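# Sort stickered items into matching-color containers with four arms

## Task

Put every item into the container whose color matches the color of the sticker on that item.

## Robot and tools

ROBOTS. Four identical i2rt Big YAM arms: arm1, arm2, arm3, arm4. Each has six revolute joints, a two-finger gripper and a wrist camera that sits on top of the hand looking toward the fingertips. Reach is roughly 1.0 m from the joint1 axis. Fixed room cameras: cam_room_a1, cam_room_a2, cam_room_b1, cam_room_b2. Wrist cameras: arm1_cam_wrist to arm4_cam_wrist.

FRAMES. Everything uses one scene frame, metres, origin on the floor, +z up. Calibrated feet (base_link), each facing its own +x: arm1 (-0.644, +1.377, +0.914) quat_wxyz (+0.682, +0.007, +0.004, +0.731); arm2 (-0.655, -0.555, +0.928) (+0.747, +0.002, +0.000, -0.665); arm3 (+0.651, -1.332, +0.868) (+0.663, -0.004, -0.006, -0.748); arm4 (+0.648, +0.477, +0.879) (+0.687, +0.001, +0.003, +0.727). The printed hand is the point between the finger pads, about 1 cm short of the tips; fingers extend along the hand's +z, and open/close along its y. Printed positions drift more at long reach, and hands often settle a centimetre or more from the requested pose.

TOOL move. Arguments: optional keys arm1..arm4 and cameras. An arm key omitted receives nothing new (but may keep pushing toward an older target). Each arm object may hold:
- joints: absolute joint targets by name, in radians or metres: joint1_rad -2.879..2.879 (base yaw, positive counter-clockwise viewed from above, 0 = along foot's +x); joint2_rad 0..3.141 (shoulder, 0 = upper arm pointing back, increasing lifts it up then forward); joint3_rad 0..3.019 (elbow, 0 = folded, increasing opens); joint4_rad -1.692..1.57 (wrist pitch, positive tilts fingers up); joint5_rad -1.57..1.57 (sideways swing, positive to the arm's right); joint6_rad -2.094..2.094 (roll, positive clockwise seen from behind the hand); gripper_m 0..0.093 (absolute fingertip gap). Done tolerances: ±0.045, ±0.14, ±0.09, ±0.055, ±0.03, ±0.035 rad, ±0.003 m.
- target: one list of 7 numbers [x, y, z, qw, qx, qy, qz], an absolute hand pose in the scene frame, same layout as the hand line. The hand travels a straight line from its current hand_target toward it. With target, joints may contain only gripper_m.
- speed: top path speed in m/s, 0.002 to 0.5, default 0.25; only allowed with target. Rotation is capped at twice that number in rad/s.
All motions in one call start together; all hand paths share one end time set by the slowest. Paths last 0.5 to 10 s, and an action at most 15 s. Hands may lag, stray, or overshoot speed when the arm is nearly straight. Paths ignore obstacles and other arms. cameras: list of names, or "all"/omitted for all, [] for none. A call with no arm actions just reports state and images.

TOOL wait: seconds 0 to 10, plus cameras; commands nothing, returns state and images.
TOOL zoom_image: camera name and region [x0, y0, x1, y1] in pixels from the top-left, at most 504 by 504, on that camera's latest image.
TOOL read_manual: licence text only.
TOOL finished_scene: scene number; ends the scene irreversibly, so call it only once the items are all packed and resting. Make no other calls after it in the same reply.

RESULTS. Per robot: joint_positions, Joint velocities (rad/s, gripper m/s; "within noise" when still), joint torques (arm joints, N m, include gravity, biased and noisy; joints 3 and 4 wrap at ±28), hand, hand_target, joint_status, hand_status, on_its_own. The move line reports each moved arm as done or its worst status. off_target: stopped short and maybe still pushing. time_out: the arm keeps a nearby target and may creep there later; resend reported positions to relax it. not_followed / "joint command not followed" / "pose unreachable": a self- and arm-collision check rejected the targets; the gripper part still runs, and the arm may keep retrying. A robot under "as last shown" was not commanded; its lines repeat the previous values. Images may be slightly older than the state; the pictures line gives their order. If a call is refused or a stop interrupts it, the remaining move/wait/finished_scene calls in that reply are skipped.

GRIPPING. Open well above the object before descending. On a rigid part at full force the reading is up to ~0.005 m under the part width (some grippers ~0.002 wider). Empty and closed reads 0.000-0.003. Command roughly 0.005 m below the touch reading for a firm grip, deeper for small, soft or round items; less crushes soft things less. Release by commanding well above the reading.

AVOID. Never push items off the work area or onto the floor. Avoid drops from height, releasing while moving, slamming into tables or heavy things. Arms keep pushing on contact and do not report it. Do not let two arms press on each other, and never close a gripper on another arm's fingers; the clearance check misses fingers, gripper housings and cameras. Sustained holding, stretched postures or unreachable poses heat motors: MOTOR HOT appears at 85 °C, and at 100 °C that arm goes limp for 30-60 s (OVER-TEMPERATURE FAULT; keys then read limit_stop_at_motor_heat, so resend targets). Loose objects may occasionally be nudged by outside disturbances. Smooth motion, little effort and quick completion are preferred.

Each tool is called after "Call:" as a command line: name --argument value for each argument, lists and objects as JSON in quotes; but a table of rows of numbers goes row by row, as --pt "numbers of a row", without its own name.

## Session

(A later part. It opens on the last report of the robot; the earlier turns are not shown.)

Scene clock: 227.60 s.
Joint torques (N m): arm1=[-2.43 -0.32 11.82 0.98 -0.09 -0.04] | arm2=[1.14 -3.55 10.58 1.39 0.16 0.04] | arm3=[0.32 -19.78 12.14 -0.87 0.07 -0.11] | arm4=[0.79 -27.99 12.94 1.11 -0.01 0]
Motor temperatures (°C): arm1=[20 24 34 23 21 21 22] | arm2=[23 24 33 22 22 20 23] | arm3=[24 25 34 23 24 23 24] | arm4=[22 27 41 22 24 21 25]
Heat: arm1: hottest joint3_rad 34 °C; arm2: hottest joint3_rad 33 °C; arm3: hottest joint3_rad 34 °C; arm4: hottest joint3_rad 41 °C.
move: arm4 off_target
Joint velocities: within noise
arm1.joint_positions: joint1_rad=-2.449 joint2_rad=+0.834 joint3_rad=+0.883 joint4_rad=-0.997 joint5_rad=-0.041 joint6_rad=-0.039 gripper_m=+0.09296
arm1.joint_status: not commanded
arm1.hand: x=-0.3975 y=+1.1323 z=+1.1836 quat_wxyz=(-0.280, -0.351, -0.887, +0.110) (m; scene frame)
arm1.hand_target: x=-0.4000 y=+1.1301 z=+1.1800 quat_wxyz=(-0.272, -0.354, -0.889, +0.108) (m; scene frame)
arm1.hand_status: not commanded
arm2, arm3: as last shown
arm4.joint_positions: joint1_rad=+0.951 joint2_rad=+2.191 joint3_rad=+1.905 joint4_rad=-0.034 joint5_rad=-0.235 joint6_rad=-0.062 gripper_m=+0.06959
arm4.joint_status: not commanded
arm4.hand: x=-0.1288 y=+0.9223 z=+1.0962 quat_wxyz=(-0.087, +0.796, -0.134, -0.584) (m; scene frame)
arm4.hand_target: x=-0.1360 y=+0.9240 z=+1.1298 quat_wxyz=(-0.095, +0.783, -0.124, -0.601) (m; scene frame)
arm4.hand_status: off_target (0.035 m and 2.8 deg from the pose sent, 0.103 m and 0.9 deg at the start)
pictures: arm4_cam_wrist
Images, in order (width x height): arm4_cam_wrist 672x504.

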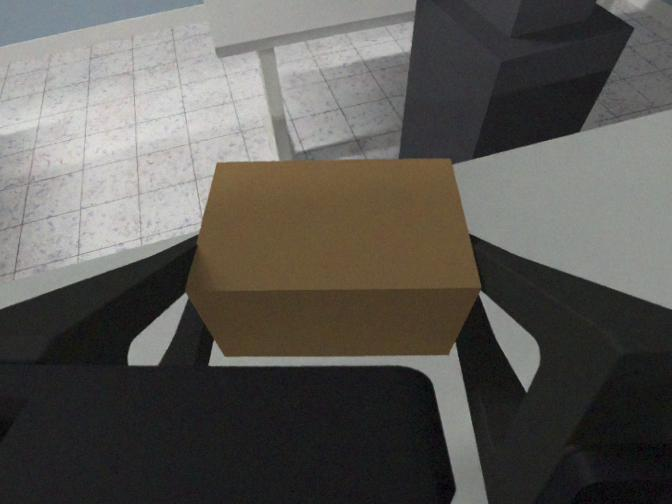

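Call:
move --arm3 '{"target": [1.135, -1.703, 0.86, -0.1071, 0.3210, 0.9403, 0.0366], "speed": 0.3}' --arm4 '{"target": [0.1, 0.80, 1.14, 0.0952, -0.7836, 0.1241, 0.6013], "speed": 0.4}' --cameras '["arm3_cam_wrist"]'

Call:
move --arm4 '{"target": [0.36, 0.67, 1.16, 0.0952, -0.7836, 0.1241, 0.6013], "speed": 0.4}' --cameras '["arm3_cam_wrist"]'

Scene clock: 241.37 s.
Joint torques (N m): arm1=[-3.19 -0.67 11.78 0.96 -0.07 -0.03] | arm2=[1.14 -3.43 10.58 1.37 0.15 0.03] | arm3=[0.85 -25.05 11.38 -1.17 -0.08 -0.11] | arm4=[0.73 -14.45 8.94 2.18 -0.11 -0.09]
Motor temperatures (°C): arm1=[20 23 35 23 21 21 21] | arm2=[23 24 33 22 22 20 23] | arm3=[24 26 33 23 24 23 24] | arm4=[22 29 41 22 24 21 25]
Heat: arm1: hottest joint3_rad 35 °C; arm2: hottest joint3_rad 33 °C; arm3: hottest joint3_rad 33 °C; arm4: hottest joint3_rad 41 °C.
move: arm3 off_target; arm4 done
Joint velocities: within noise
arm1, arm2: as last shown
arm3.joint_positions: joint1_rad=+1.041 joint2_rad=+2.270 joint3_rad=+1.812 joint4_rad=-1.390 joint5_rad=-0.007 joint6_rad=+0.006 gripper_m=+0.05316
arm3.joint_status: not commanded
arm3.hand: x=+1.1225 y=-1.6902 z=+0.8423 quat_wxyz=(+0.127, -0.321, -0.938, -0.041) (m; scene frame)
arm3.hand_target: x=+1.1342 y=-1.7026 z=+0.8603 quat_wxyz=(+0.107, -0.321, -0.940, -0.036) (m; scene frame)
arm3.hand_status: off_target (0.025 m and 2.4 deg from the pose sent, 0.168 m and 2.6 deg at the start)
arm4.joint_positions: joint1_rad=+0.913 joint2_rad=+1.508 joint3_rad=+1.001 joint4_rad=+0.215 joint5_rad=-0.275 joint6_rad=-0.069 gripper_m=+0.06959
arm4.joint_status: not commanded
arm4.hand: x=+0.1023 y=+0.7968 z=+1.1380 quat_wxyz=(-0.089, +0.787, -0.132, -0.596) (m; scene frame)
arm4.hand_target: x=+0.1001 y=+0.8000 z=+1.1400 quat_wxyz=(-0.095, +0.784, -0.124, -0.601) (m; scene frame)
arm4.hand_status: done (0.004 m and 1.3 deg from the pose sent, 0.263 m and 2.8 deg at the start)
pictures: arm3_cam_wrist
Images, in order (width x height): arm3_cam_wrist 672x504.

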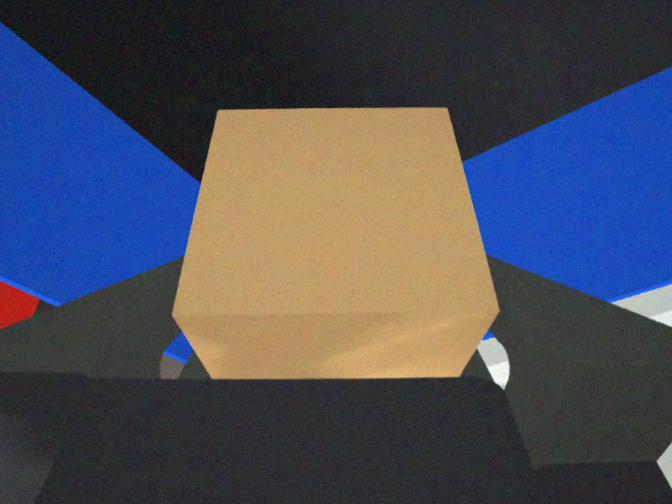

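Scene clock: 242.90 s.
Joint torques (N m): arm1=[-2.78 -0.03 11.78 1.07 -0.07 -0.06] | arm2=[1.2 -3.49 10.55 1.39 0.17 0.03] | arm3=[0.79 -24.94 11.37 -1.06 -0.07 -0.11] | arm4=[0.56 -0.15 10.21 0.88 -0.14 -0.11]
Motor temperatures (°C): arm1=[20 23 35 23 21 21 21] | arm2=[23 24 33 22 22 20 23] | arm3=[24 26 34 23 24 23 24] | arm4=[22 29 41 22 24 21 25]
Heat: arm1: hottest joint3_rad 35 °C; arm2: hottest joint3_rad 33 °C; arm3: hottest joint3_rad 34 °C; arm4: hottest joint3_rad 41 °C.
move: arm4 done
Joint velocities: within noise
arm1, arm2, arm3: as last shown
arm4.joint_positions: joint1_rad=+0.697 joint2_rad=+0.565 joint3_rad=+0.446 joint4_rad=-0.172 joint5_rad=-0.482 joint6_rad=-0.135 gripper_m=+0.06959
arm4.joint_status: not commanded
arm4.hand: x=+0.3606 y=+0.6686 z=+1.1595 quat_wxyz=(-0.094, +0.781, -0.128, -0.605) (m; scene frame)
arm4.hand_target: x=+0.3600 y=+0.6700 z=+1.1601 quat_wxyz=(-0.095, +0.783, -0.124, -0.601) (m; scene frame)
arm4.hand_status: done (0.002 m and 0.7 deg from the pose sent, 0.288 m and 1.4 deg at the start)
pictures: arm3_cam_wrist
Images, in order (width x height): arm3_cam_wrist 672x504.

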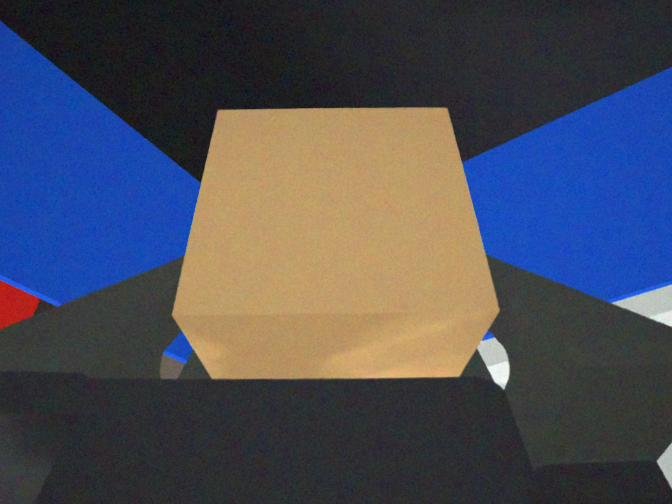

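Call:
move --arm3 '{"target": [1.146, -1.712, 0.748, -0.1071, 0.3210, 0.9403, 0.0366], "speed": 0.15}' --arm4 '{"joints": {"joint1_rad": 0.2, "joint2_rad": 0.45, "joint3_rad": 0.6, "joint4_rad": -0.6, "joint5_rad": 0, "joint6_rad": 0}}' --cameras '["arm3_cam_wrist"]'

Call:
move --arm4 '{"joints": {"joint1_rad": -1.165, "joint2_rad": 1.8, "joint3_rad": 1.5, "joint4_rad": -1.41, "joint5_rad": 0, "joint6_rad": 0}}' --cameras '["arm4_cam_wrist"]'

Scene clock: 250.07 s.
Joint torques (N m): arm1=[-2.32 -0.44 11.79 1.01 -0.07 -0.03] | arm2=[1.08 -3.55 10.56 1.39 0.16 0.03] | arm3=[0.79 -21.89 10.29 -0.25 -0.08 -0.13] | arm4=[0.26 0.67 12.12 1.01 0.19 0.18]
Motor temperatures (°C): arm1=[20 23 35 23 21 21 21] | arm2=[23 24 33 22 22 20 23] | arm3=[24 26 34 23 24 23 24] | arm4=[22 28 41 22 24 21 26]
Heat: arm1: hottest joint3_rad 35 °C; arm2: hottest joint3_rad 33 °C; arm3: hottest joint3_rad 34 °C; arm4: hottest joint3_rad 41 °C.
move: arm3 off_target; arm4 done
Joint velocities: within noise
arm1, arm2: as last shown
arm3.joint_positions: joint1_rad=+1.039 joint2_rad=+2.412 joint3_rad=+1.851 joint4_rad=-1.253 joint5_rad=-0.007 joint6_rad=+0.009 gripper_m=+0.05316
arm3.joint_status: not commanded
arm3.hand: x=+1.1388 y=-1.7048 z=+0.7618 quat_wxyz=(+0.111, -0.324, -0.939, -0.036) (m; scene frame)
arm3.hand_target: x=+1.1454 y=-1.7116 z=+0.7482 quat_wxyz=(+0.107, -0.321, -0.940, -0.036) (m; scene frame)
arm3.hand_status: off_target (0.017 m and 0.6 deg from the pose sent, 0.100 m and 2.4 deg at the start)
arm4.joint_positions: joint1_rad=+0.202 joint2_rad=+0.448 joint3_rad=+0.564 joint4_rad=-0.590 joint5_rad=-0.002 joint6_rad=-0.013 gripper_m=+0.06960
arm4.joint_status: all done
arm4.hand: x=+0.5699 y=+0.7781 z=+1.1653 quat_wxyz=(-0.317, +0.680, -0.517, -0.412) (m; scene frame)
arm4.hand_target: x=+0.5708 y=+0.7797 z=+1.1840 quat_wxyz=(-0.322, +0.670, -0.519, -0.422) (m; scene frame)
arm4.hand_status: not commanded
pictures: arm3_cam_wrist
Images, in order (width x height): arm3_cam_wrist 672x504.

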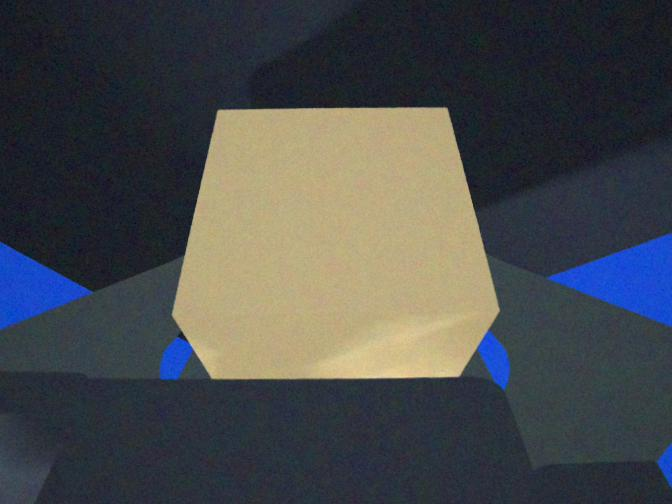

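Scene clock: 252.07 s.
Joint torques (N m): arm1=[-2.49 -1.32 11.73 0.98 -0.09 -0.06] | arm2=[1.08 -3.43 10.59 1.4 0.16 0.04] | arm3=[0.85 -21.71 10.32 -0.25 -0.09 -0.12] | arm4=[0.5 -19.19 10.81 -0.64 0.08 0.17]
Motor temperatures (°C): arm1=[20 23 35 23 21 21 21] | arm2=[23 24 33 22 22 20 23] | arm3=[24 27 34 23 24 23 24] | arm4=[22 28 41 22 24 21 26]
Heat: arm1: hottest joint3_rad 35 °C; arm2: hottest joint3_rad 33 °C; arm3: hottest joint3_rad 34 °C; arm4: hottest joint3_rad 41 °C.
move: arm4 done
Joint velocities: within noise
arm1, arm2, arm3: as last shown
arm4.joint_positions: joint1_rad=-1.168 joint2_rad=+1.806 joint3_rad=+1.453 joint4_rad=-1.399 joint5_rad=-0.001 joint6_rad=-0.012 gripper_m=+0.06962
arm4.joint_status: all done
arm4.hand: x=+1.0876 y=+0.6944 z=+0.9831 quat_wxyz=(+0.091, +0.232, -0.968, +0.021) (m; scene frame)
arm4.hand_target: x=+1.1002 y=+0.7023 z=+1.0016 quat_wxyz=(+0.070, +0.228, -0.971, +0.017) (m; scene frame)
arm4.hand_status: not commanded
pictures: arm4_cam_wrist
Images, in order (width x height): arm4_cam_wrist 672x504.

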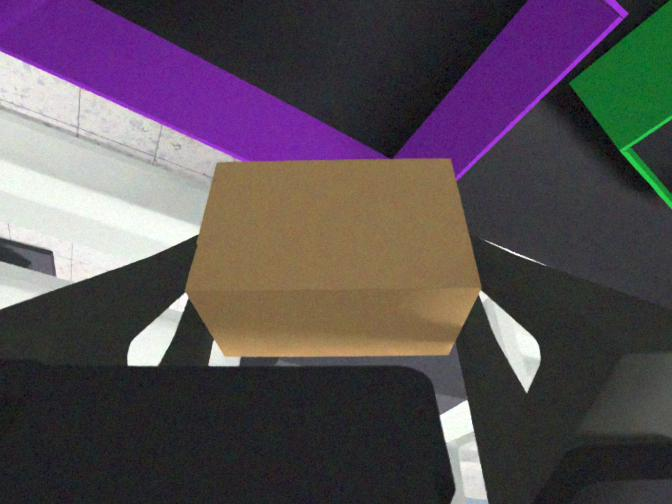

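Call:
move --arm3 '{"joints": {"gripper_m": 0.093}}' --arm4 '{"target": [1.088, 0.697, 0.84, -0.1187, -0.2258, 0.9665, -0.0277], "speed": 0.3}' --cameras '["arm3_cam_wrist", "arm4_cam_wrist"]'

Call:
move --arm3 '{"target": [1.10, -1.68, 0.98, -0.1071, 0.3210, 0.9403, 0.0366], "speed": 0.3}' --arm4 '{"target": [1.083, 0.695, 0.748, -0.1187, -0.2258, 0.9665, -0.0277], "speed": 0.12}' --cameras '["arm3_cam_wrist", "arm4_cam_wrist"]'

Scene clock: 268.57 s.
Joint torques (N m): arm1=[-2.73 -0.79 11.63 1.14 -0.08 -0.05] | arm2=[1.03 -3.55 10.59 1.4 0.15 0.04] | arm3=[0.85 -21.66 10.3 -0.24 -0.08 -0.12] | arm4=[0.91 -21.19 6.75 -0.06 0.02 0.16]
Motor temperatures (°C): arm1=[20 23 35 23 21 21 21] | arm2=[23 24 33 22 22 20 23] | arm3=[24 27 34 23 24 23 24] | arm4=[22 26 41 22 24 21 26]
Heat: arm1: hottest joint3_rad 35 °C; arm2: hottest joint3_rad 33 °C; arm3: hottest joint3_rad 34 °C; arm4: hottest joint3_rad 41 °C.
move: arm3 done; arm4 off_target
Joint velocities: within noise
arm1, arm2: as last shown
arm3.joint_positions: joint1_rad=+1.039 joint2_rad=+2.412 joint3_rad=+1.851 joint4_rad=-1.253 joint5_rad=-0.007 joint6_rad=+0.009 gripper_m=+0.09297
arm3.joint_status: all done
arm3.hand: x=+1.1388 y=-1.7048 z=+0.7618 quat_wxyz=(+0.111, -0.324, -0.939, -0.036) (m; scene frame)
arm3.hand_target: x=+1.1454 y=-1.7116 z=+0.7482 quat_wxyz=(+0.107, -0.321, -0.940, -0.036) (m; scene frame)
arm3.hand_status: not commanded
arm4.joint_positions: joint1_rad=-1.168 joint2_rad=+2.039 joint3_rad=+1.351 joint4_rad=-1.154 joint5_rad=-0.001 joint6_rad=-0.010 gripper_m=+0.06962
arm4.joint_status: not commanded
arm4.hand: x=+1.0798 y=+0.6904 z=+0.8328 quat_wxyz=(+0.135, +0.230, -0.963, +0.031) (m; scene frame)
arm4.hand_target: x=+1.0879 y=+0.6969 z=+0.8402 quat_wxyz=(+0.119, +0.226, -0.967, +0.027) (m; scene frame)
arm4.hand_status: off_target (0.013 m and 2.0 deg from the pose sent, 0.143 m and 3.3 deg at the start)
pictures: arm3_cam_wrist, arm4_cam_wrist
Images, in order (width x height): arm3_cam_wrist 672x504, arm4_cam_wrist 672x504.

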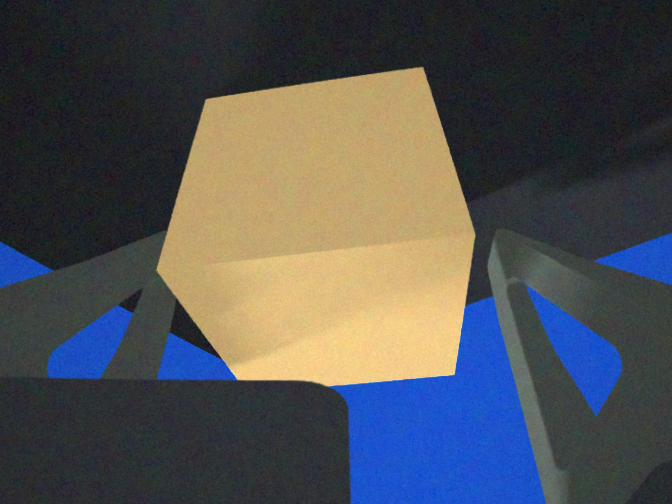

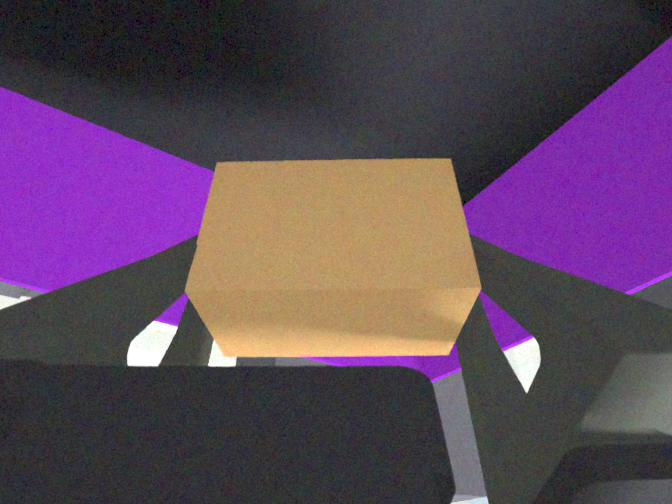

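Scene clock: 270.03 s.
Joint torques (N m): arm1=[-2.43 -0.73 11.66 0.98 -0.06 -0.04] | arm2=[1.14 -3.6 10.58 1.39 0.15 0.04] | arm3=[0.32 -21.36 9.78 -0.94 0 -0.13] | arm4=[0.91 -18.55 5.26 -0.21 -0.01 0.13]
Motor temperatures (°C): arm1=[20 23 35 23 21 21 21] | arm2=[23 24 33 22 22 20 23] | arm3=[24 27 34 23 24 23 24] | arm4=[22 27 40 22 24 21 26]
Heat: arm1: hottest joint3_rad 35 °C; arm2: hottest joint3_rad 33 °C; arm3: hottest joint3_rad 34 °C; arm4: hottest joint3_rad 40 °C.
move: arm3 done; arm4 off_target
Joint velocities: within noise
arm1, arm2: as last shown
arm3.joint_positions: joint1_rad=+1.039 joint2_rad=+2.037 joint3_rad=+1.795 joint4_rad=-1.566 joint5_rad=-0.008 joint6_rad=+0.000 gripper_m=+0.09297
arm3.joint_status: not commanded
arm3.hand: x=+1.1007 y=-1.6728 z=+0.9786 quat_wxyz=(+0.108, -0.319, -0.941, -0.035) (m; scene frame)
arm3.hand_target: x=+1.0999 y=-1.6800 z=+0.9800 quat_wxyz=(+0.107, -0.321, -0.940, -0.037) (m; scene frame)
arm3.hand_status: done (0.007 m and 0.3 deg from the pose sent, 0.223 m and 0.6 deg at the start)
arm4.joint_positions: joint1_rad=-1.168 joint2_rad=+2.155 joint3_rad=+1.327 joint4_rad=-0.961 joint5_rad=-0.001 joint6_rad=-0.008 gripper_m=+0.06962
arm4.joint_status: not commanded
arm4.hand: x=+1.0882 y=+0.6945 z=+0.7616 quat_wxyz=(+0.109, +0.230, -0.967, +0.025) (m; scene frame)
arm4.hand_target: x=+1.0828 y=+0.6948 z=+0.7483 quat_wxyz=(+0.119, +0.226, -0.966, +0.028) (m; scene frame)
arm4.hand_status: off_target (0.015 m and 1.2 deg from the pose sent, 0.085 m and 2.0 deg at the start)
pictures: arm3_cam_wrist, arm4_cam_wrist
Images, in order (width x height): arm3_cam_wrist 672x504, arm4_cam_wrist 672x504.

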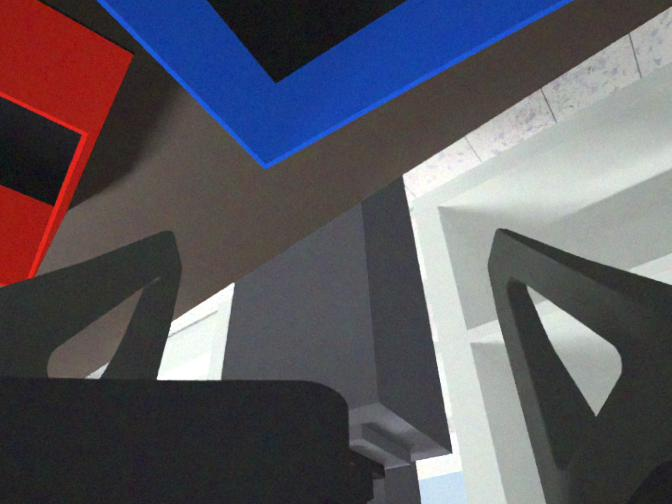

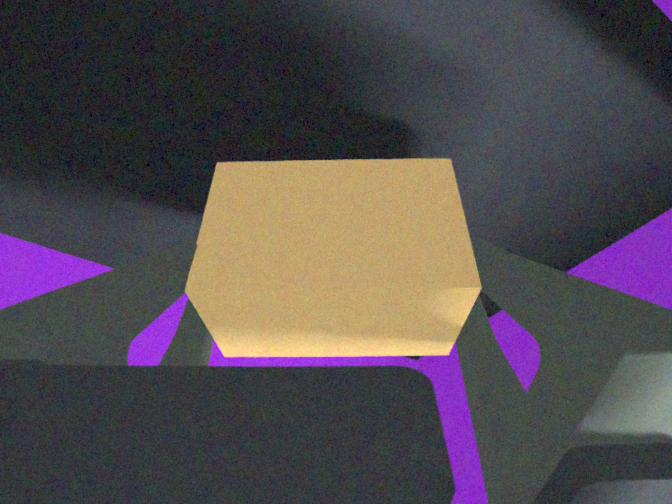

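Call:
move --arm4 '{"target": [1.080, 0.694, 0.735, -0.1187, -0.2258, 0.9665, -0.0277], "speed": 0.1}' --cameras '[]'

Call:
move --arm4 '{"joints": {"gripper_m": 0.093}}' --cameras '[]'

Call:
move --arm4 '{"target": [1.05, 0.685, 0.97, -0.1187, -0.2258, 0.9665, -0.0277], "speed": 0.3}' --cameras '["arm4_cam_wrist", "cam_room_a1", "cam_room_a2"]'

Scene clock: 275.60 s.
Joint torques (N m): arm1=[-3.19 -0.97 11.74 1.02 -0.08 -0.04] | arm2=[1.2 -3.43 10.61 1.39 0.16 0.04] | arm3=[0.5 -21.42 9.77 -0.92 -0.01 -0.11] | arm4=[1.2 -17.38 4.55 0.06 0.04 0.14]
Motor temperatures (°C): arm1=[20 23 35 23 21 21 21] | arm2=[23 24 33 22 22 20 23] | arm3=[24 28 34 23 24 23 24] | arm4=[22 27 39 22 24 21 26]
Heat: arm1: hottest joint3_rad 35 °C; arm2: hottest joint3_rad 33 °C; arm3: hottest joint3_rad 34 °C; arm4: hottest joint3_rad 39 °C.
move: arm4 off_target
Joint velocities: within noise
arm1, arm3: as last shown
arm2.joint_positions: joint1_rad=+0.759 joint2_rad=+0.806 joint3_rad=+0.844 joint4_rad=-0.975 joint5_rad=+0.007 joint6_rad=+0.011 gripper_m=+0.09293
arm2.joint_status: not commanded
arm2.hand: x=-0.3977 y=-0.7732 z=+1.1933 quat_wxyz=(-0.293, -0.330, -0.891, +0.106) (m; scene frame)
arm2.hand_target: x=-0.4002 y=-0.7699 z=+1.1802 quat_wxyz=(-0.275, -0.329, -0.898, +0.101) (m; scene frame)
arm2.hand_status: not commanded
arm4.joint_positions: joint1_rad=-1.168 joint2_rad=+2.158 joint3_rad=+1.327 joint4_rad=-0.935 joint5_rad=-0.001 joint6_rad=-0.008 gripper_m=+0.06962
arm4.joint_status: not commanded
arm4.hand: x=+1.0933 y=+0.6970 z=+0.7590 quat_wxyz=(+0.098, +0.230, -0.968, +0.023) (m; scene frame)
arm4.hand_target: x=+1.0795 y=+0.6935 z=+0.7362 quat_wxyz=(+0.119, +0.226, -0.967, +0.028) (m; scene frame)
arm4.hand_status: off_target (0.028 m and 2.5 deg from the pose sent, 0.028 m and 1.2 deg at the start)
pictures: none
No camera images: "cameras" was empty.

Scene clock: 276.10 s.
Joint torques (N m): arm1=[-2.61 -0.56 11.79 0.98 -0.06 -0.05] | arm2=[1.08 -3.55 10.58 1.4 0.15 0.04] | arm3=[0.38 -21.36 9.78 -0.96 -0.01 -0.11] | arm4=[0.97 -17.14 4.49 0.06 0.04 0.2]
Motor temperatures (°C): arm1=[20 23 35 23 21 21 21] | arm2=[23 24 33 22 22 20 23] | arm3=[24 28 34 23 24 23 24] | arm4=[22 27 39 22 24 21 26]
Heat: arm1: hottest joint3_rad 35 °C; arm2: hottest joint3_rad 33 °C; arm3: hottest joint3_rad 34 °C; arm4: hottest joint3_rad 39 °C.
move: arm4 done
Joint velocities: within noise
arm1.joint_positions: joint1_rad=-2.449 joint2_rad=+0.834 joint3_rad=+0.883 joint4_rad=-0.997 joint5_rad=-0.041 joint6_rad=-0.039 gripper_m=+0.09296
arm1.joint_status: not commanded
arm1.hand: x=-0.3975 y=+1.1323 z=+1.1836 quat_wxyz=(-0.280, -0.351, -0.887, +0.110) (m; scene frame)
arm1.hand_target: x=-0.4000 y=+1.1301 z=+1.1800 quat_wxyz=(-0.272, -0.354, -0.889, +0.108) (m; scene frame)
arm1.hand_status: not commanded
arm2, arm3: as last shown
arm4.joint_positions: joint1_rad=-1.168 joint2_rad=+2.158 joint3_rad=+1.327 joint4_rad=-0.935 joint5_rad=-0.001 joint6_rad=-0.008 gripper_m=+0.09291
arm4.joint_status: all done
arm4.hand: x=+1.0933 y=+0.6970 z=+0.7590 quat_wxyz=(+0.098, +0.230, -0.968, +0.023) (m; scene frame)
arm4.hand_target: x=+1.0795 y=+0.6935 z=+0.7362 quat_wxyz=(+0.119, +0.226, -0.967, +0.028) (m; scene frame)
arm4.hand_status: not commanded
pictures: none
No camera images: "cameras" was empty.

Scene clock: 277.57 s.
Joint torques (N m): arm1=[-2.78 -0.38 11.88 0.98 -0.03 -0.04] | arm2=[1.14 -3.43 10.61 1.42 0.16 0.04] | arm3=[0.15 -21.3 9.77 -0.92 0 -0.12] | arm4=[1.14 -17.44 9.42 -0.95 -0.05 0.16]
Motor temperatures (°C): arm1=[20 23 35 23 21 21 21] | arm2=[23 24 33 22 22 20 23] | arm3=[24 28 34 23 24 23 24] | arm4=[22 27 39 22 24 21 26]
Heat: arm1: hottest joint3_rad 35 °C; arm2: hottest joint3_rad 33 °C; arm3: hottest joint3_rad 34 °C; arm4: hottest joint3_rad 39 °C.
move: arm4 off_target
Joint velocities: within noise
arm1, arm2, arm3: as last shown
arm4.joint_positions: joint1_rad=-1.159 joint2_rad=+1.760 joint3_rad=+1.313 joint4_rad=-1.380 joint5_rad=-0.002 joint6_rad=+0.002 gripper_m=+0.09291
arm4.joint_status: not commanded
arm4.hand: x=+1.0422 y=+0.6767 z=+0.9613 quat_wxyz=(+0.127, +0.229, -0.965, +0.030) (m; scene frame)
arm4.hand_target: x=+1.0497 y=+0.6849 z=+0.9699 quat_wxyz=(+0.119, +0.226, -0.967, +0.028) (m; scene frame)
arm4.hand_status: off_target (0.014 m and 1.1 deg from the pose sent, 0.216 m and 2.5 deg at the start)
pictures: arm4_cam_wrist, cam_room_a1, cam_room_a2
Images, in order (width x height): arm4_cam_wrist 672x504, cam_room_a1 672x504, cam_room_a2 672x504.

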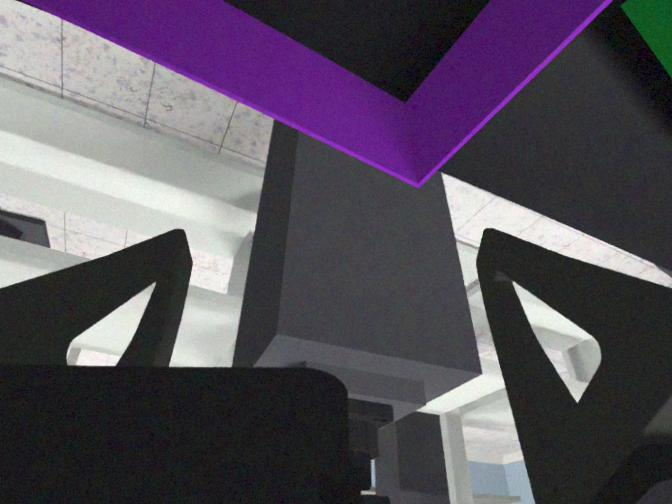

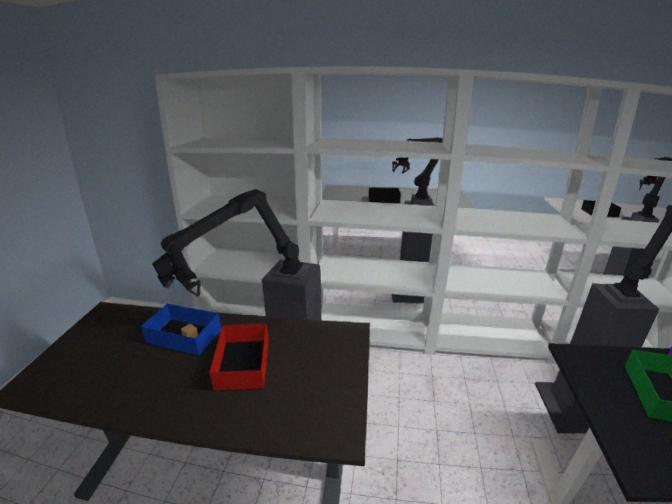

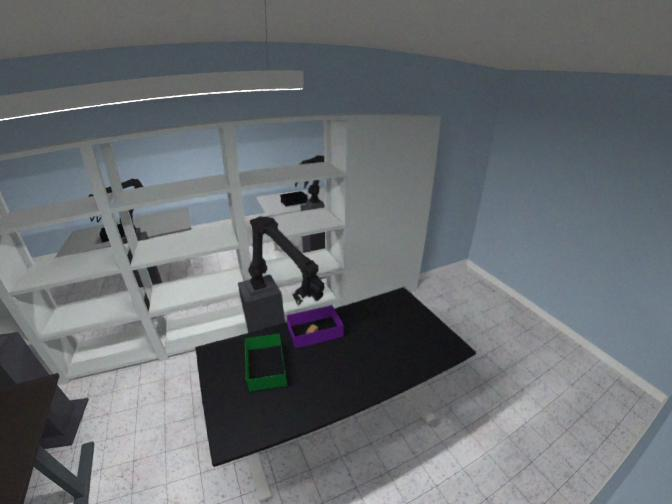

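Both items are in their boxes.

Call:
finished_scene --scene 3

The scene is finished: the task was done.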